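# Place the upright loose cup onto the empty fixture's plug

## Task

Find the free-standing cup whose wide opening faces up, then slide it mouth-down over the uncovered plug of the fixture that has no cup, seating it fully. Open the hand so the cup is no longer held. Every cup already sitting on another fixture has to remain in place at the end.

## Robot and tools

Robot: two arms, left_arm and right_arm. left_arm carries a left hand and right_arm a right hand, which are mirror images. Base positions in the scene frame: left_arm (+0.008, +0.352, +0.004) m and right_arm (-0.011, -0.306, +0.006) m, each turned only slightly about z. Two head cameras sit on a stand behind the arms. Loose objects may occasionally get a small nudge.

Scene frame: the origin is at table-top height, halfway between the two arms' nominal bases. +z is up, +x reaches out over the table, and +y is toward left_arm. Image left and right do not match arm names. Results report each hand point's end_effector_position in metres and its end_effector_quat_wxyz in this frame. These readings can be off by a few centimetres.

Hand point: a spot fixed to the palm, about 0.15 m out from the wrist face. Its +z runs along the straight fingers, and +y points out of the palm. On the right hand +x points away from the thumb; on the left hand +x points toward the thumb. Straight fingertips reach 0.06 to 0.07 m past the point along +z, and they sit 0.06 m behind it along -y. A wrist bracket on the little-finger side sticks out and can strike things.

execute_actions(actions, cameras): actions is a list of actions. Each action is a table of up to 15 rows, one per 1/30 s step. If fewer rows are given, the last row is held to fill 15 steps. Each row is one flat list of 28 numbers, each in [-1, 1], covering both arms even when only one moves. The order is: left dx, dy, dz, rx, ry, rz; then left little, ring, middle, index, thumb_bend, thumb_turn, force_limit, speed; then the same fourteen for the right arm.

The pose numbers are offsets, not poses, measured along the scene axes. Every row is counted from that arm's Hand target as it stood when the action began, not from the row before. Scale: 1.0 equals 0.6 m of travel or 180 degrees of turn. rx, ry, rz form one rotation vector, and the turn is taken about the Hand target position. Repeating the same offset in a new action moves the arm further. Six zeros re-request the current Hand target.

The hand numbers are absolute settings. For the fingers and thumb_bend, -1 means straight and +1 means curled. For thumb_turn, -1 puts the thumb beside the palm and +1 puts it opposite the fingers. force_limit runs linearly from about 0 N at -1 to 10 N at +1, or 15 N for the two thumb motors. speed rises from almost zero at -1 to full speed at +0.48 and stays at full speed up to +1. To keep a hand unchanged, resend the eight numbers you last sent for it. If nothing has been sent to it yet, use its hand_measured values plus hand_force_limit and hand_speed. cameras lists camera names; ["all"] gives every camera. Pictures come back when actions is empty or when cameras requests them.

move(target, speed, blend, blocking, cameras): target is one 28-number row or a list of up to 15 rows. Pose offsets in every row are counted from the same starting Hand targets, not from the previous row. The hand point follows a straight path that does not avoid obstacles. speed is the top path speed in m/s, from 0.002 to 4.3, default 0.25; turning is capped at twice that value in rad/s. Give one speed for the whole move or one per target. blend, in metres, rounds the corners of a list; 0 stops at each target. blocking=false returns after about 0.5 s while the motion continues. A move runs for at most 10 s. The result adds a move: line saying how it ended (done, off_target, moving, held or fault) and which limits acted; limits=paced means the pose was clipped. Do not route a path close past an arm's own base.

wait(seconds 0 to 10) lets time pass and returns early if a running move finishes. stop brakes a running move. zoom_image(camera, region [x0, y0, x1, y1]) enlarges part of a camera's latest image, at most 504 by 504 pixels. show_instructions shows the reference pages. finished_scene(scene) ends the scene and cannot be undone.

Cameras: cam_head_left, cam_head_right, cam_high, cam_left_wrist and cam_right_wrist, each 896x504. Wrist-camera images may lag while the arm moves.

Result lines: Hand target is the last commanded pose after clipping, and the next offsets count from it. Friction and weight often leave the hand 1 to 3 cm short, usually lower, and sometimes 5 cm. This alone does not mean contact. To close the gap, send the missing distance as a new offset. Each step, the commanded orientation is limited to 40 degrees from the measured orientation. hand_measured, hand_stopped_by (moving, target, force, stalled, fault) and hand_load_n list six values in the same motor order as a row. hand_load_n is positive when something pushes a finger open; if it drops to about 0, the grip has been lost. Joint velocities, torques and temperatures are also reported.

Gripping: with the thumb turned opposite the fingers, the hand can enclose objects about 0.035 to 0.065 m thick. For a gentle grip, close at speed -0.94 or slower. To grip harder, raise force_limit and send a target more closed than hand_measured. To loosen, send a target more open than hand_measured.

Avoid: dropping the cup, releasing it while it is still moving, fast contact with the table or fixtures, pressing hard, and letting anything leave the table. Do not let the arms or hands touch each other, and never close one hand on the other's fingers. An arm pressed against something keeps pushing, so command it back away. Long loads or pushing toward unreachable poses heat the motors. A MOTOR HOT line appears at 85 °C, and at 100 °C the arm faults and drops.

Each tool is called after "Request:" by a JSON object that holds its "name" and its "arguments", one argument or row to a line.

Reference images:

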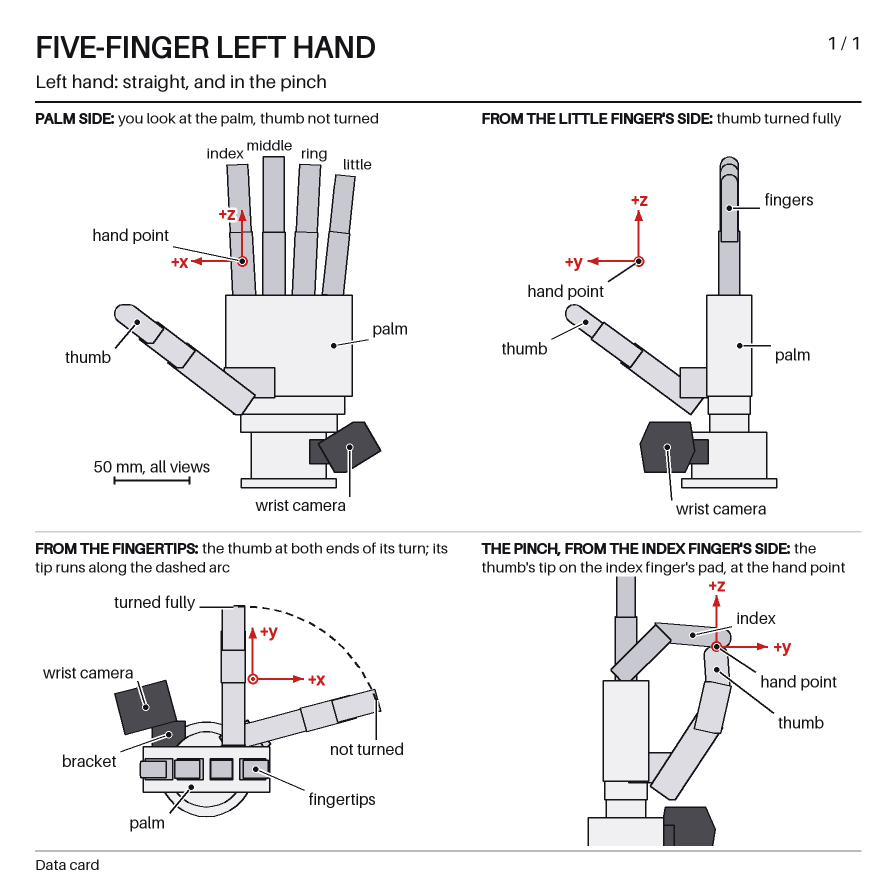

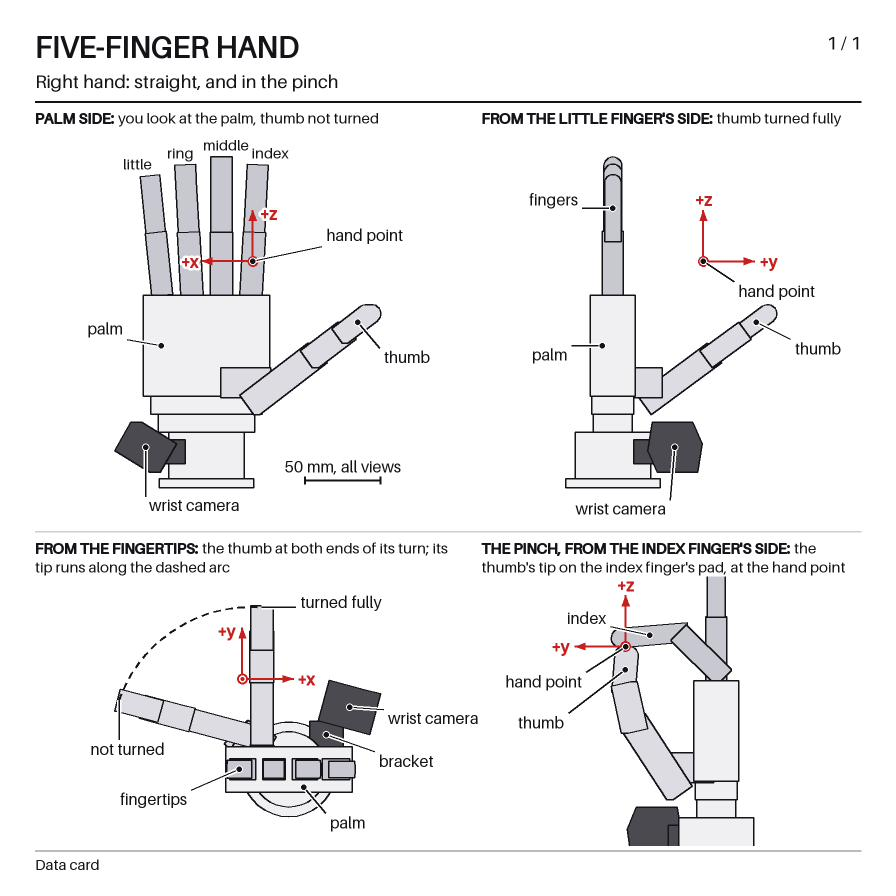

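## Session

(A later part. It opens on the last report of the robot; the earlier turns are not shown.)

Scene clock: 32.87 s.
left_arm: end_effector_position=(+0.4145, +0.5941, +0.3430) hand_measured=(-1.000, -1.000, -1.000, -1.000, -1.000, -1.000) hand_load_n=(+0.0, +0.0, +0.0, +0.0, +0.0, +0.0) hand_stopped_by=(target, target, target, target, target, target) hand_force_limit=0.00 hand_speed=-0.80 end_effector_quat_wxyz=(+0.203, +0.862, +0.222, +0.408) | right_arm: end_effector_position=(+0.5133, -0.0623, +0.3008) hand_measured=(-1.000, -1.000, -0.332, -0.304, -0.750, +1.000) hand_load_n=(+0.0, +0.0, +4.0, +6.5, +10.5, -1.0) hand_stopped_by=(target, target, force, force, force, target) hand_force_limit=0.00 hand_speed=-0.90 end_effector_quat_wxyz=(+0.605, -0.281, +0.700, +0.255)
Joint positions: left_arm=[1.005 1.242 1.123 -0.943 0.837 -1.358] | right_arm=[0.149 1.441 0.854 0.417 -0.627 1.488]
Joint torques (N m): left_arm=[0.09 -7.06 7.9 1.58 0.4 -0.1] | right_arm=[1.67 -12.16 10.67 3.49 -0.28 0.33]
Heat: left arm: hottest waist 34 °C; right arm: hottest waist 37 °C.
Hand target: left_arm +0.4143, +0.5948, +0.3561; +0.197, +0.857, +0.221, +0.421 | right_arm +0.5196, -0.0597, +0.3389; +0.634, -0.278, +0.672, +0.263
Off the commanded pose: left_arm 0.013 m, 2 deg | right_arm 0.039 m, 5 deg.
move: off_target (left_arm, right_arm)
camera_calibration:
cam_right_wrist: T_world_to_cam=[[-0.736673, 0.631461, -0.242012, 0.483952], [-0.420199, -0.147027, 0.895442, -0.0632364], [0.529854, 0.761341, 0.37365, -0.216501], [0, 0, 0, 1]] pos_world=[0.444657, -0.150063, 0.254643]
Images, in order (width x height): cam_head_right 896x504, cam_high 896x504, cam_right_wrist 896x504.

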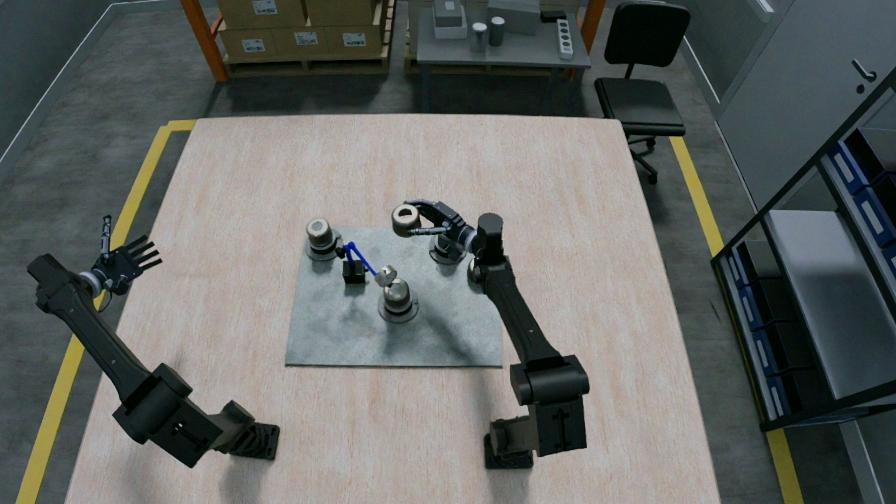

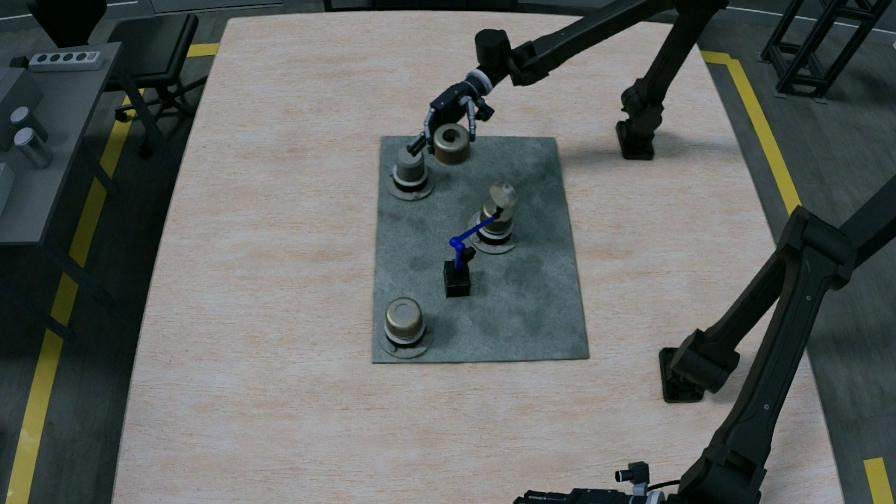

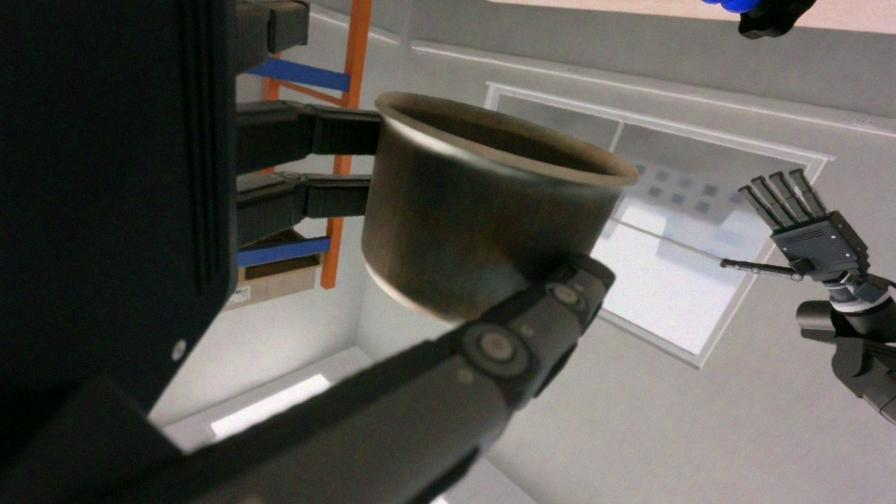

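Request:
{"name": "move", "arguments": {
  "target": [
    [0,0,0,0,0,0,-1,-1,-1,-1,-1,-1,0,-0.8,0.144,-0.187,-0.073,0.02,-0.0176,0.1683,-1,-1,0.2,0.2,0.0,1,0.0,-0.9]
  ],
  "speed": 0.2,
  "cameras": ["cam_head_right","cam_high"]
}}

Request:
{"name": "zoom_image", "arguments": {
  "camera": "cam_head_right",
  "region": [390, 180, 530, 300]
}}

Request:
{"name": "zoom_image", "arguments": {
  "camera": "cam_high",
  "region": [350, 80, 490, 220]
}}

Scene clock: 46.20 s.
left_arm: end_effector_position=(+0.4145, +0.5941, +0.3430) hand_measured=(-1.000, -1.000, -1.000, -1.000, -1.000, -1.000) hand_load_n=(+0.0, +0.0, +0.0, +0.0, +0.0, +0.0) hand_stopped_by=(target, target, target, target, target, target) hand_force_limit=0.00 hand_speed=-0.80 end_effector_quat_wxyz=(+0.203, +0.862, +0.222, +0.408) | right_arm: end_effector_position=(+0.5965, -0.1707, +0.2631) hand_measured=(-1.000, -1.000, -0.332, -0.304, -0.750, +1.000) hand_load_n=(+0.0, +0.0, +4.0, +6.5, +10.5, -1.0) hand_stopped_by=(target, target, force, force, force, target) hand_force_limit=0.00 hand_speed=-0.90 end_effector_quat_wxyz=(+0.551, -0.416, +0.573, +0.442)
Joint positions: left_arm=[1.005 1.242 1.123 -0.943 0.837 -1.358] | right_arm=[-0.107 1.978 1.346 0.618 -1.412 1.604]
Joint torques (N m): left_arm=[0.26 -7.12 8.24 1.69 0.44 -0.13] | right_arm=[1.61 -20.25 11.79 2.07 -0.25 0.36]
Heat: left arm: hottest elbow 35 °C; right arm: hottest waist 37 °C.
Hand target: left_arm +0.4143, +0.5948, +0.3561; +0.197, +0.857, +0.221, +0.421 | right_arm +0.6060, -0.1719, +0.2951; +0.570, -0.431, +0.550, +0.433
Off the commanded pose: left_arm 0.013 m, 2 deg | right_arm 0.033 m, 4 deg.
move: off_target (left_arm, right_arm)
Images, in order (width x height): cam_head_right 896x504, cam_high 896x504.

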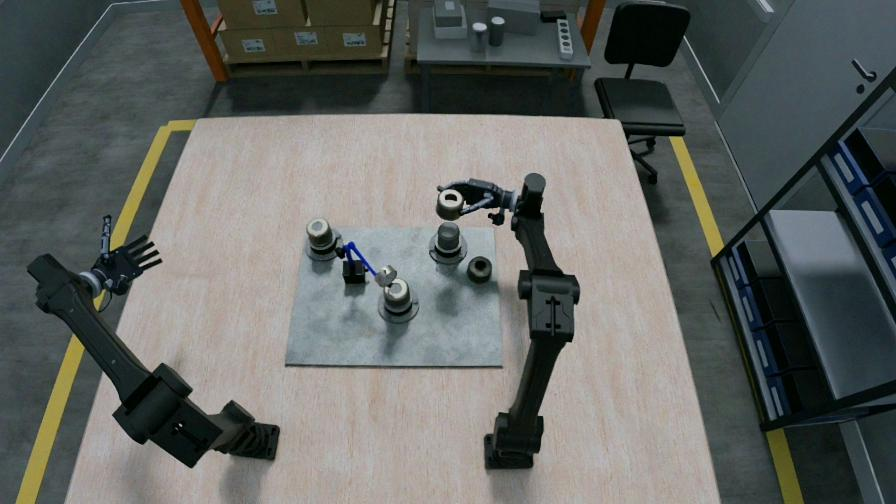

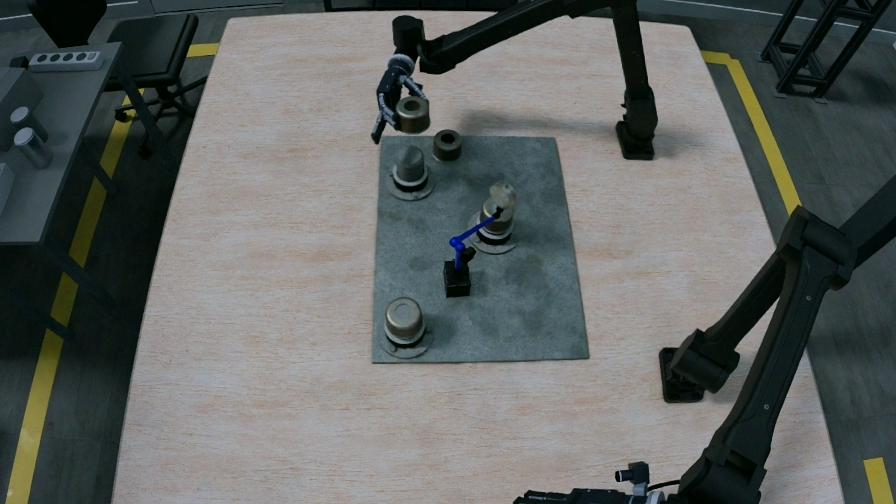

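Scaled by 3.600 from the camera's 896x504 image, which has a finer 1280x720 frame.

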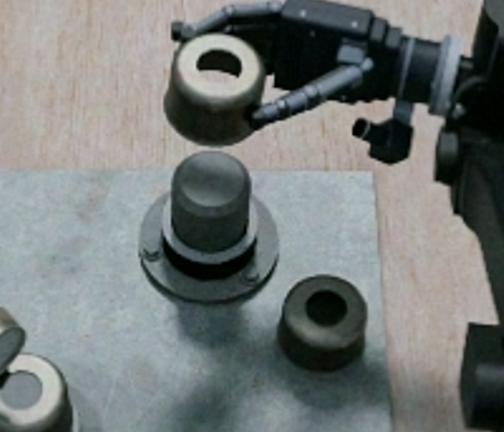

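Scaled by 3.600 from the camera's 896x504 image, which has a finer 1280x720 frame.

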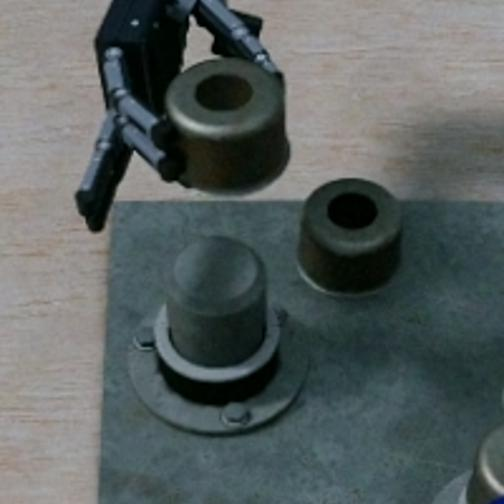

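Request:
{"name": "move", "arguments": {
  "target": [
    [0,0,0,0,0,0,-1,-1,-1,-1,-1,-1,0,-0.8,0.0092,0,-0.1485,-0.0207,-0.0099,0.002,-1,-1,0.2,0.2,0.0,1,0.0,-0.9]
  ],
  "speed": 0.1,
  "cameras": ["cam_head_right","cam_high"]
}}

Request:
{"name": "zoom_image", "arguments": {
  "camera": "cam_head_right",
  "region": [400, 190, 520, 310]
}}

Request:
{"name": "zoom_image", "arguments": {
  "camera": "cam_high",
  "region": [350, 90, 480, 220]
}}

Scene clock: 50.40 s.
left_arm: end_effector_position=(+0.4145, +0.5941, +0.3430) hand_measured=(-1.000, -1.000, -1.000, -1.000, -1.000, -1.000) hand_load_n=(+0.0, +0.0, +0.0, +0.0, +0.0, +0.0) hand_stopped_by=(target, target, target, target, target, target) hand_force_limit=0.00 hand_speed=-0.80 end_effector_quat_wxyz=(+0.203, +0.862, +0.222, +0.408) | right_arm: end_effector_position=(+0.5993, -0.1699, +0.1692) hand_measured=(-1.000, -1.000, -0.332, -0.304, -0.750, +1.000) hand_load_n=(+0.0, +0.5, +3.5, +6.5, +11.0, -1.0) hand_stopped_by=(target, target, force, force, force, target) hand_force_limit=0.00 hand_speed=-0.90 end_effector_quat_wxyz=(+0.544, -0.434, +0.577, +0.427)
Joint positions: left_arm=[1.005 1.242 1.123 -0.943 0.837 -1.358] | right_arm=[-0.107 2.103 1.346 0.478 -1.414 1.318]
Joint torques (N m): left_arm=[0.32 -7.41 8.17 1.44 0.49 -0.12] | right_arm=[1.61 -22.83 10.97 0.46 -0.52 -0.06]
Heat: left arm: hottest elbow 35 °C; right arm: hottest waist 37 °C.
Hand target: left_arm +0.4143, +0.5948, +0.3561; +0.197, +0.857, +0.221, +0.421 | right_arm +0.6116, -0.1719, +0.2060; +0.563, -0.458, +0.553, +0.410
Off the commanded pose: left_arm 0.013 m, 2 deg | right_arm 0.039 m, 5 deg.
move: off_target (left_arm, right_arm)
Images, in order (width x height): cam_head_right 896x504, cam_high 896x504.

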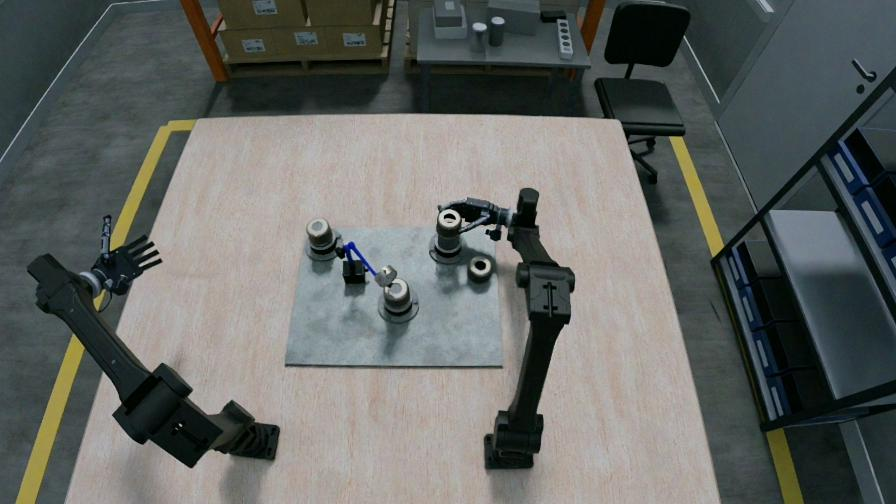

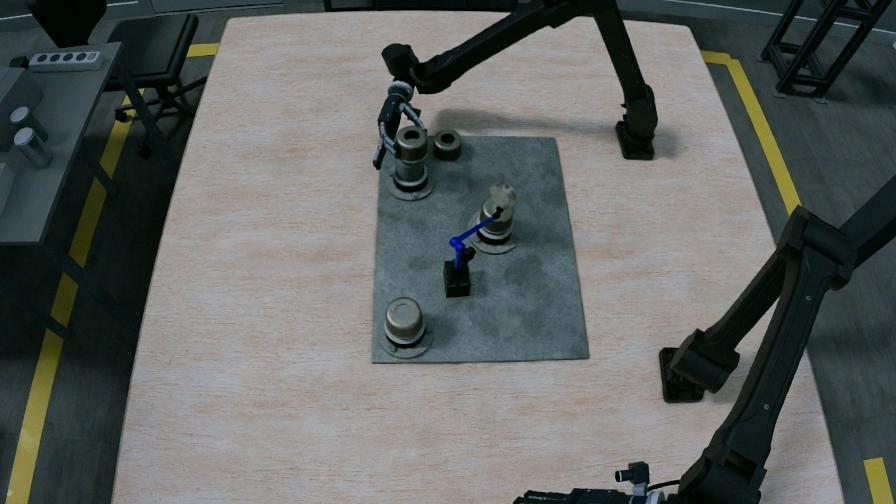

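Scaled by 4.200 from the camera's 896x504 image, which has a finer 1280x720 frame.

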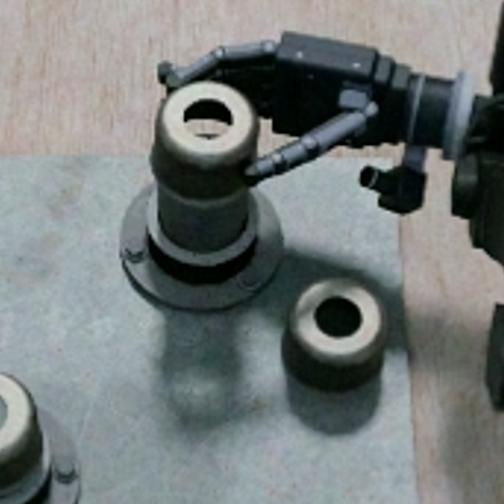

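Scaled by 3.877 from the camera's 896x504 image, which has a finer 1280x720 frame.

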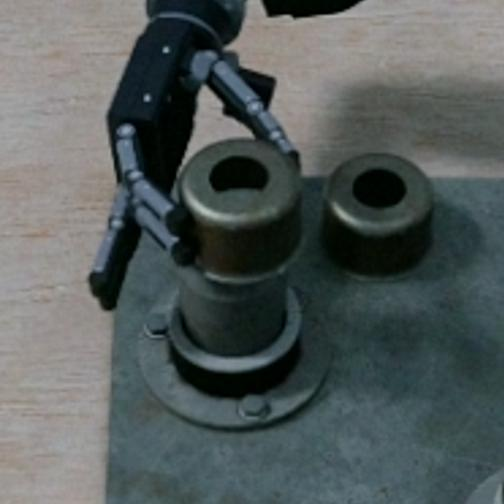

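Request:
{"name": "move", "arguments": {
  "target": [
    [0,0,0,0,0,0,-1,-1,-1,-1,-1,-1,0,-0.8,0.0075,0,-0.013,-0.0065,-0.0055,0,-1,-1,0.2,0.2,0.0,1,0.0,-0.9]
  ],
  "speed": 0.05,
  "cameras": ["cam_head_right","cam_high"]
}}

Request:
{"name": "zoom_image", "arguments": {
  "camera": "cam_head_right",
  "region": [410, 200, 490, 280]
}}

Request:
{"name": "zoom_image", "arguments": {
  "camera": "cam_high",
  "region": [370, 110, 460, 200]
}}

Scene clock: 58.10 s.
left_arm: end_effector_position=(+0.4145, +0.5941, +0.3430) hand_measured=(-1.000, -1.000, -1.000, -1.000, -1.000, -1.000) hand_load_n=(+0.0, +0.0, +0.0, +0.0, +0.0, +0.0) hand_stopped_by=(target, target, target, target, target, target) hand_force_limit=0.00 hand_speed=-0.80 end_effector_quat_wxyz=(+0.203, +0.862, +0.222, +0.408) | right_arm: end_effector_position=(+0.6026, -0.1701, +0.1677) hand_measured=(-1.000, -1.000, -0.332, -0.304, -0.750, +1.000) hand_load_n=(+0.0, +0.0, +4.0, +6.5, +10.5, -1.0) hand_stopped_by=(target, target, force, force, force, target) hand_force_limit=0.00 hand_speed=-0.90 end_effector_quat_wxyz=(+0.548, -0.446, +0.572, +0.417)
Joint positions: left_arm=[1.005 1.242 1.123 -0.943 0.837 -1.358] | right_arm=[-0.107 2.103 1.371 0.389 -1.414 1.221]
Joint torques (N m): left_arm=[0.62 -7.47 8.05 1.52 0.43 -0.16] | right_arm=[1.55 -22.12 11.11 0.43 -0.38 -0.06]
Motor temperatures (°C): left_arm=[34 33 35 32 31 33] | right_arm=[37 35 38 33 31 30]
Heat: left arm: hottest elbow 35 °C; right arm: hottest elbow 38 °C.
Hand target: left_arm +0.4143, +0.5948, +0.3561; +0.197, +0.857, +0.221, +0.421 | right_arm +0.6161, -0.1719, +0.1982; +0.563, -0.467, +0.553, +0.400
Off the commanded pose: left_arm 0.013 m, 2 deg | right_arm 0.033 m, 4 deg.
move: off_target (left_arm, right_arm)
Images, in order (width x height): cam_head_right 896x504, cam_high 896x504.

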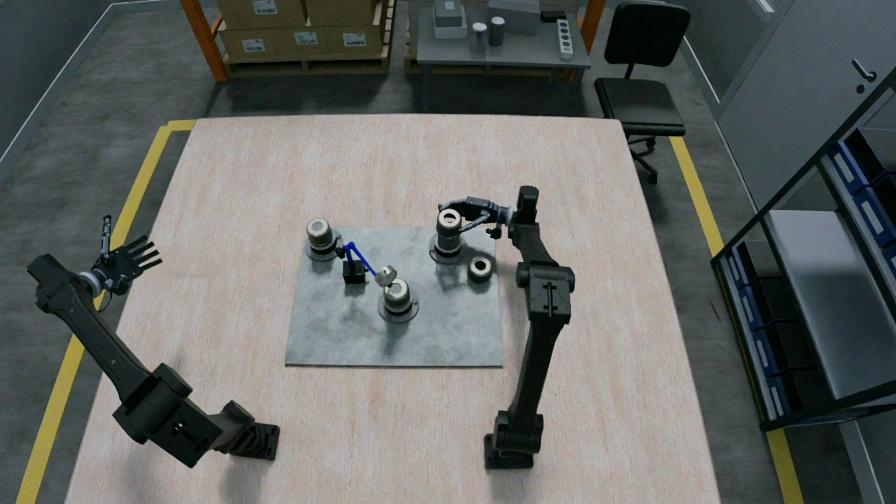

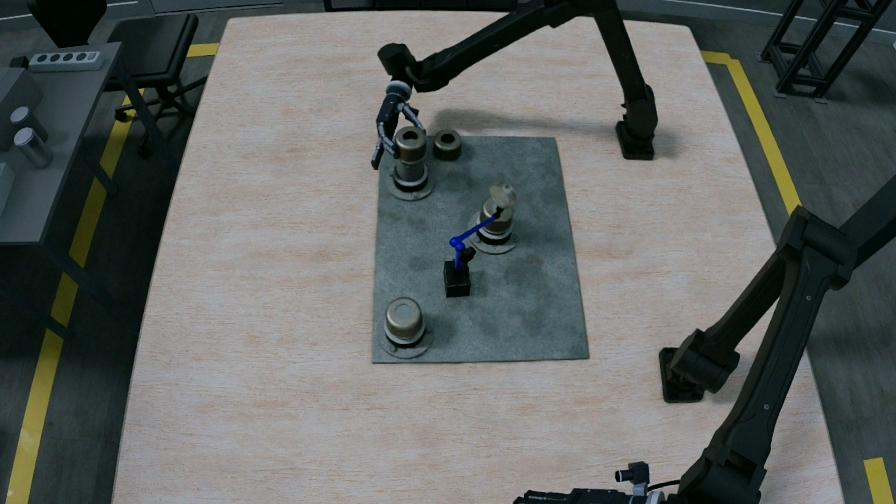

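Scaled by 6.300 from the camera's 896x504 image, which has a finer 1280x720 frame.

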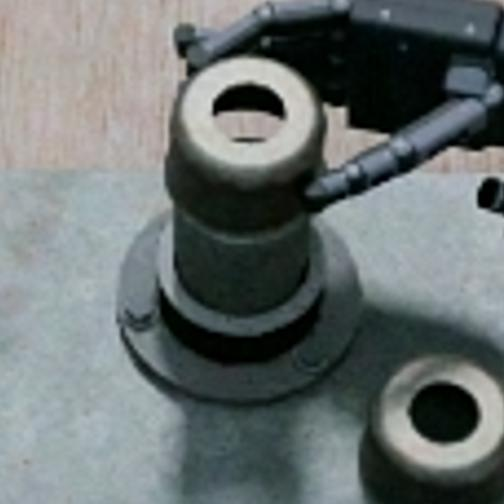

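Scaled by 5.600 from the camera's 896x504 image, which has a finer 1280x720 frame.

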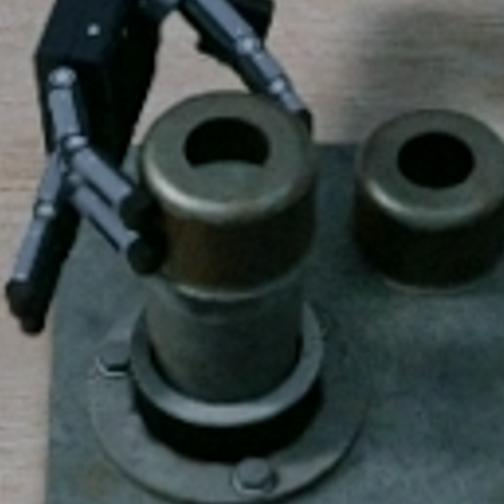

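Request:
{"name": "move", "arguments": {
  "target": [
    [0,0,0,0,0,0,-1,-1,-1,-1,-1,-1,0,-0.8,0.0,0.001,-0.05,0,0,0,-1,-1,0.2,0.2,0.0,1,0.0,-0.9]
  ],
  "speed": 0.05,
  "cameras": ["cam_head_right","cam_high","cam_right_wrist"]
}}

Request:
{"name": "zoom_image", "arguments": {
  "camera": "cam_head_right",
  "region": [410, 200, 490, 280]
}}

Request:
{"name": "zoom_image", "arguments": {
  "camera": "cam_high",
  "region": [370, 110, 460, 200]
}}

Scene clock: 60.57 s.
left_arm: end_effector_position=(+0.4145, +0.5941, +0.3430) hand_measured=(-1.000, -1.000, -1.000, -1.000, -1.000, -1.000) hand_load_n=(+0.0, +0.0, +0.0, +0.0, +0.0, +0.0) hand_stopped_by=(target, target, target, target, target, target) hand_force_limit=0.00 hand_speed=-0.80 end_effector_quat_wxyz=(+0.203, +0.862, +0.222, +0.408) | right_arm: end_effector_position=(+0.6027, -0.1701, +0.1440) hand_measured=(-1.000, -1.000, -0.332, -0.304, -0.750, +1.000) hand_load_n=(+0.0, +0.0, +4.0, +6.0, +10.5, -1.0) hand_stopped_by=(target, target, force, force, force, target) hand_force_limit=0.00 hand_speed=-0.90 end_effector_quat_wxyz=(+0.545, -0.448, +0.573, +0.417)
Joint positions: left_arm=[1.005 1.242 1.123 -0.943 0.837 -1.358] | right_arm=[-0.107 2.141 1.372 0.389 -1.414 1.186]
Joint torques (N m): left_arm=[0.44 -6.89 7.86 1.62 0.47 -0.18] | right_arm=[1.67 -21.66 10.41 0.98 -0.37 -0.08]
Heat: left arm: hottest elbow 35 °C; right arm: hottest elbow 38 °C.
Hand target: left_arm +0.4143, +0.5948, +0.3561; +0.197, +0.857, +0.221, +0.421 | right_arm +0.6161, -0.1713, +0.1682; +0.563, -0.467, +0.553, +0.400
Off the commanded pose: left_arm 0.013 m, 2 deg | right_arm 0.028 m, 4 deg.
move: off_target (left_arm, right_arm)
camera_calibration:
cam_right_wrist: T_world_to_cam=[[-0.943948, 0.183387, -0.274466, 0.633288], [-0.326849, -0.402951, 0.854868, 0.0049065], [0.0461757, 0.89666, 0.440305, 0.1817], [0, 0, 0, 1]] pos_world=[0.591004, -0.277083, 0.0896183]
Images, in order (width x height): cam_head_right 896x504, cam_high 896x504, cam_right_wrist 896x504.

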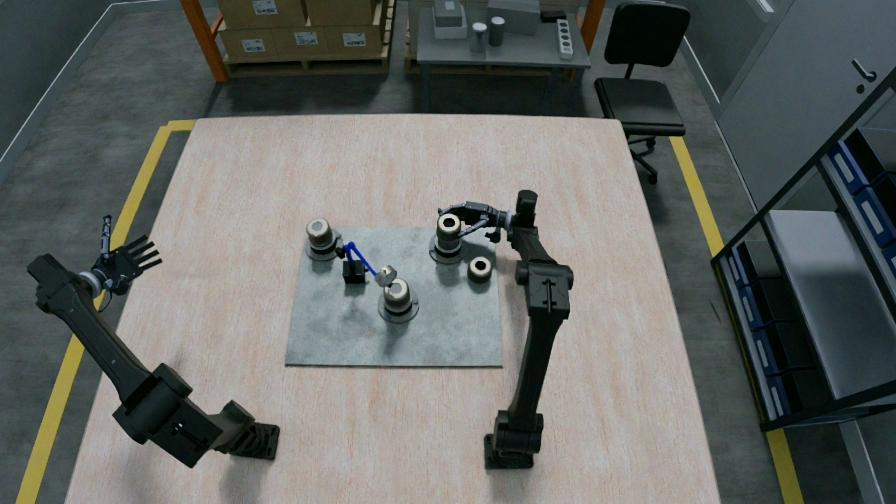

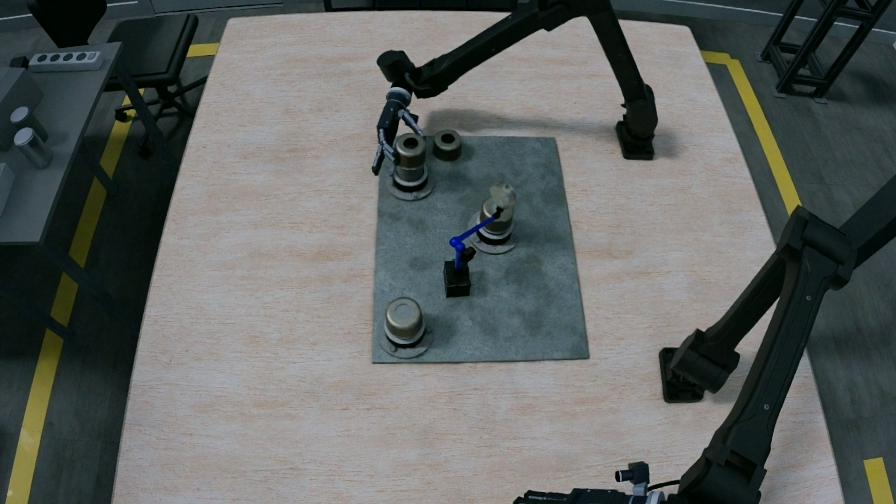

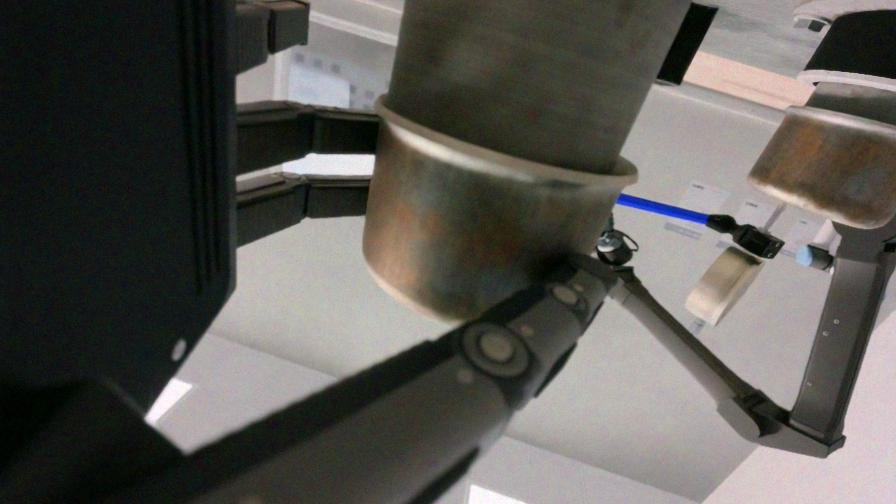

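Scaled by 6.300 from the camera's 896x504 image, which has a finer 1280x720 frame.

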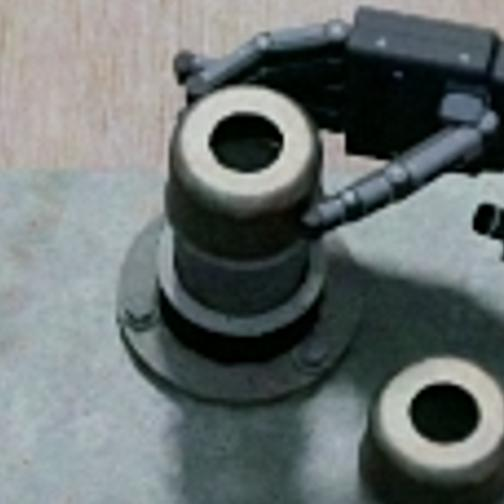

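Scaled by 5.600 from the camera's 896x504 image, which has a finer 1280x720 frame.

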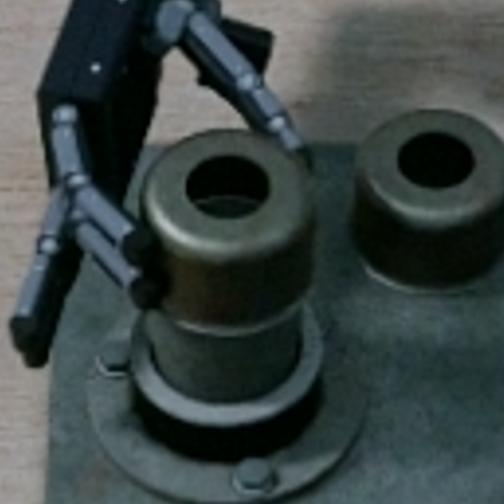

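Request:
{"name": "move", "arguments": {
  "target": [
    [0,0,0,0,0,0,-1,-1,-1,-1,-1,-1,0,-0.8,0.0,0.0,-0.05,0,0,0,-1,-1,0.2,0.2,0.0,1,0.0,-0.9]
  ],
  "speed": 0.05,
  "cameras": ["cam_head_right","cam_high","cam_right_wrist"]
}}

Request:
{"name": "zoom_image", "arguments": {
  "camera": "cam_head_right",
  "region": [410, 200, 510, 300]
}}

Request:
{"name": "zoom_image", "arguments": {
  "camera": "cam_high",
  "region": [370, 110, 460, 200]
}}

Scene clock: 62.50 s.
left_arm: end_effector_position=(+0.4145, +0.5941, +0.3430) hand_measured=(-1.000, -1.000, -1.000, -1.000, -1.000, -1.000) hand_load_n=(+0.0, +0.0, +0.0, +0.0, +0.0, +0.0) hand_stopped_by=(target, target, target, target, target, target) hand_force_limit=0.00 hand_speed=-0.80 end_effector_quat_wxyz=(+0.203, +0.862, +0.222, +0.408) | right_arm: end_effector_position=(+0.6045, -0.1700, +0.1178) hand_measured=(-1.000, -1.000, -0.332, -0.304, -0.750, +1.000) hand_load_n=(+0.0, +0.0, +5.0, +7.0, +10.0, -1.0) hand_stopped_by=(target, target, force, force, force, target) hand_force_limit=0.00 hand_speed=-0.90 end_effector_quat_wxyz=(+0.541, -0.444, +0.579, +0.418)
Joint positions: left_arm=[1.005 1.242 1.123 -0.943 0.837 -1.358] | right_arm=[-0.107 2.187 1.377 0.399 -1.408 1.167]
Joint torques (N m): left_arm=[-0.09 -6.77 7.94 1.76 0.5 -0.16] | right_arm=[1.73 -21.6 9.65 1.96 -0.58 -0.11]
Heat: left arm: hottest elbow 36 °C; right arm: hottest elbow 38 °C.
Hand target: left_arm +0.4143, +0.5948, +0.3561; +0.197, +0.857, +0.221, +0.421 | right_arm +0.6161, -0.1713, +0.1382; +0.563, -0.467, +0.553, +0.400
Off the commanded pose: left_arm 0.013 m, 2 deg | right_arm 0.024 m, 5 deg.
move: off_target (left_arm, right_arm)
camera_calibration:
cam_right_wrist: T_world_to_cam=[[-0.94699, 0.186758, -0.261403, 0.628585], [-0.316235, -0.398506, 0.860923, 0.0215191], [0.0566132, 0.89795, 0.43644, 0.1875], [0, 0, 0, 1]] pos_world=[0.591454, -0.277183, 0.0639551]
Images, in order (width x height): cam_head_right 896x504, cam_high 896x504, cam_right_wrist 896x504.

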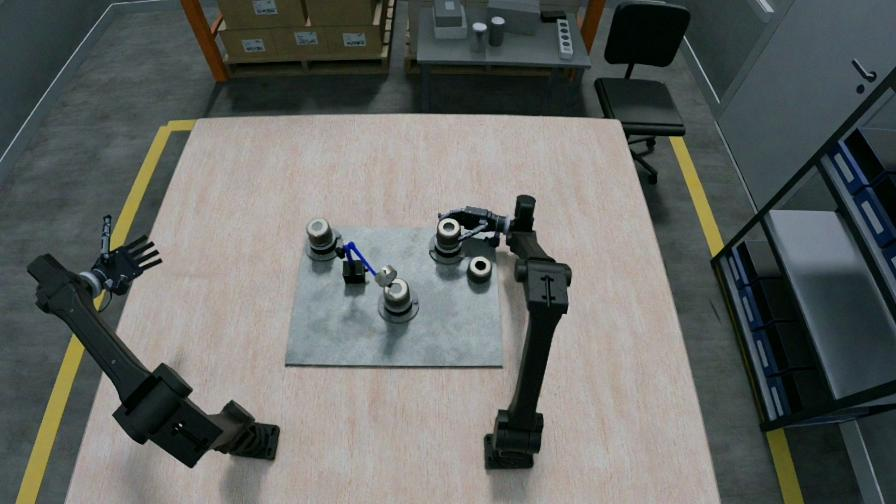

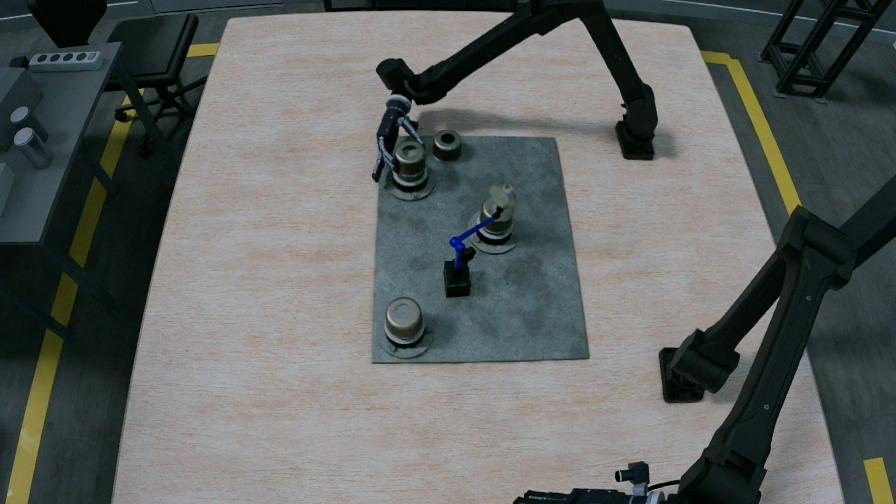

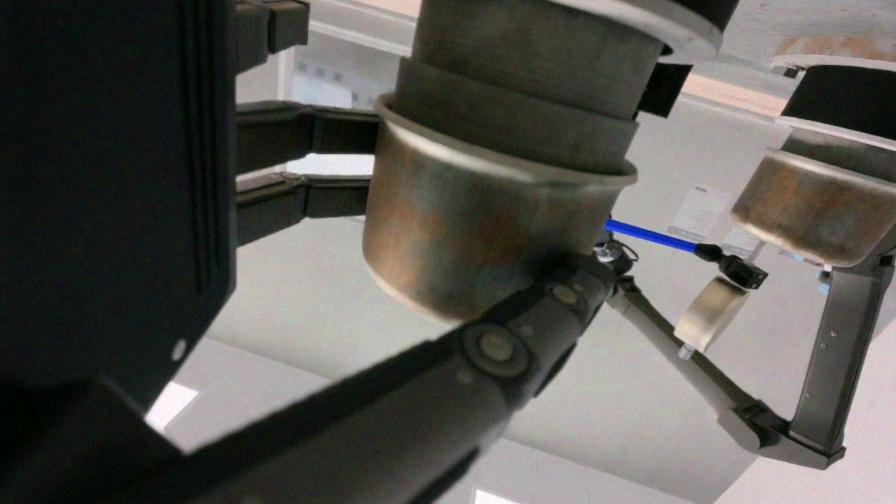

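Scaled by 5.040 from the camera's 896x504 image, which has a finer 1280x720 frame.

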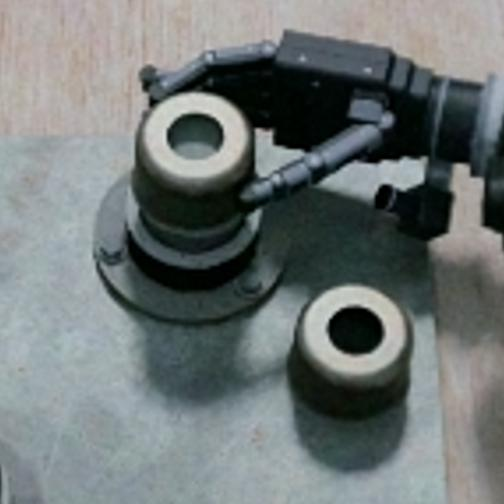

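Scaled by 5.600 from the camera's 896x504 image, which has a finer 1280x720 frame.

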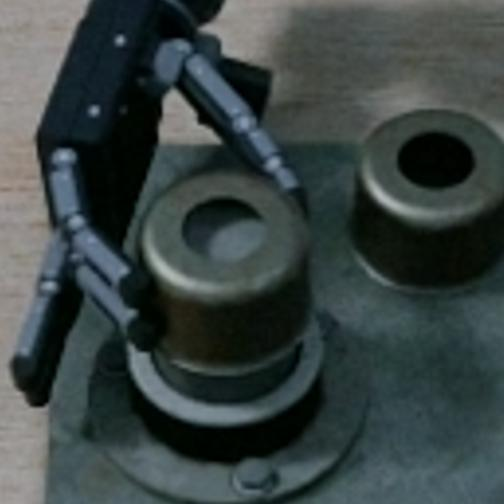

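Request:
{"name": "move", "arguments": {
  "target": [
    [0,0,0,0,0,0,-1,-1,-1,-1,-1,-1,0,-0.8,-0.003,0.0,-0.022,0,0,0,-1,-1,0.2,0.2,0.0,1,0.0,-0.9]
  ],
  "speed": 0.04,
  "cameras": ["cam_head_right","cam_high","cam_right_wrist"]
}}

Request:
{"name": "zoom_image", "arguments": {
  "camera": "cam_head_right",
  "region": [410, 200, 510, 300]
}}

Request:
{"name": "zoom_image", "arguments": {
  "camera": "cam_high",
  "region": [370, 110, 460, 200]
}}

Scene clock: 64.33 s.
left_arm: end_effector_position=(+0.4145, +0.5941, +0.3430) hand_measured=(-1.000, -1.000, -1.000, -1.000, -1.000, -1.000) hand_load_n=(+0.0, +0.0, +0.0, +0.0, +0.0, +0.0) hand_stopped_by=(target, target, target, target, target, target) hand_force_limit=0.00 hand_speed=-0.80 end_effector_quat_wxyz=(+0.203, +0.862, +0.222, +0.408) | right_arm: end_effector_position=(+0.6044, -0.1700, +0.1121) hand_measured=(-1.000, -1.000, -0.332, -0.304, -0.750, +1.000) hand_load_n=(+0.0, +0.0, +4.5, +7.0, +10.0, +0.5) hand_stopped_by=(target, target, force, force, force, target) hand_force_limit=0.00 hand_speed=-0.90 end_effector_quat_wxyz=(+0.544, -0.447, +0.576, +0.415)
Joint positions: left_arm=[1.005 1.242 1.123 -0.943 0.837 -1.358] | right_arm=[-0.107 2.198 1.377 0.419 -1.408 1.164]
Joint torques (N m): left_arm=[-0.73 -6.71 8.2 1.69 0.49 -0.16] | right_arm=[1.67 -20.72 9.16 2 -0.58 -0.12]
Heat: left arm: hottest elbow 36 °C; right arm: hottest waist 37 °C.
Hand target: left_arm +0.4143, +0.5948, +0.3561; +0.197, +0.857, +0.221, +0.421 | right_arm +0.6143, -0.1713, +0.1250; +0.563, -0.467, +0.553, +0.400
Off the commanded pose: left_arm 0.013 m, 2 deg | right_arm 0.016 m, 4 deg.
move: off_target (left_arm, right_arm)
camera_calibration:
cam_right_wrist: T_world_to_cam=[[-0.943782, 0.18612, -0.273195, 0.626341], [-0.326584, -0.39703, 0.857735, 0.0332246], [0.0511747, 0.898736, 0.435493, 0.193498], [0, 0, 0, 1]] pos_world=[0.592077, -0.277287, 0.058348]
Images, in order (width x height): cam_head_right 896x504, cam_high 896x504, cam_right_wrist 896x504.

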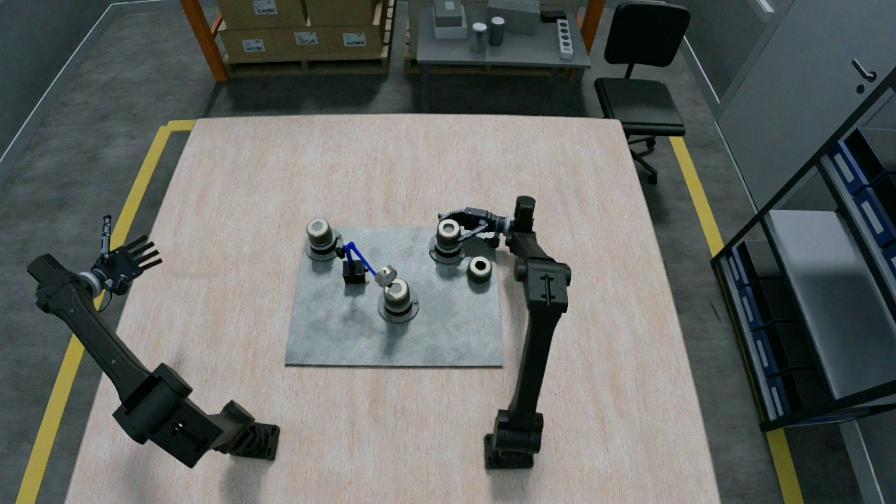

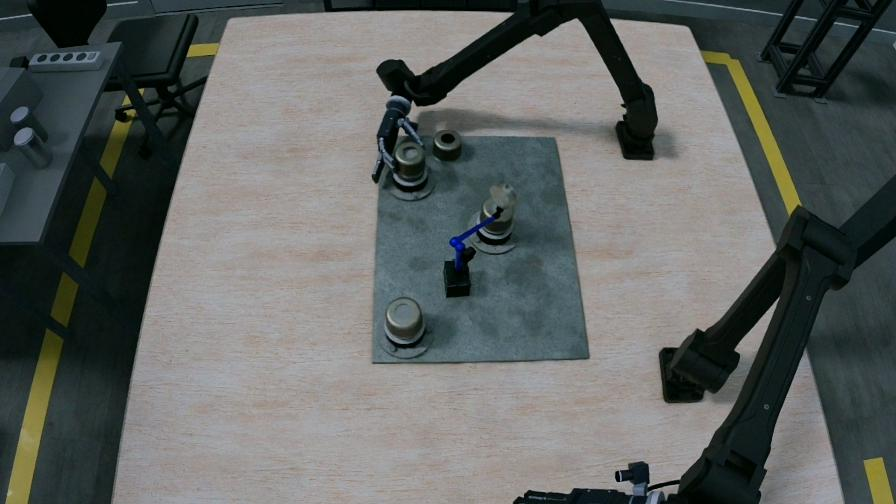

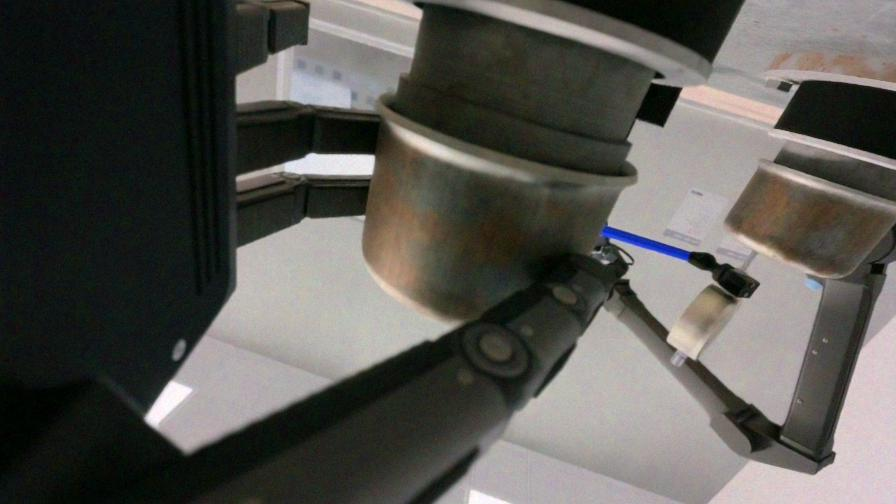

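Scaled by 5.040 from the camera's 896x504 image, which has a finer 1280x720 frame.

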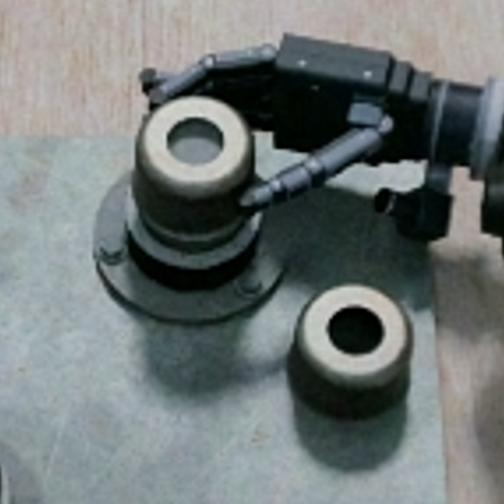

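Scaled by 5.600 from the camera's 896x504 image, which has a finer 1280x720 frame.

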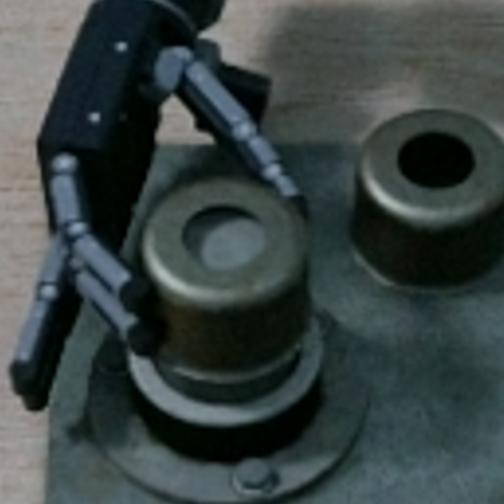

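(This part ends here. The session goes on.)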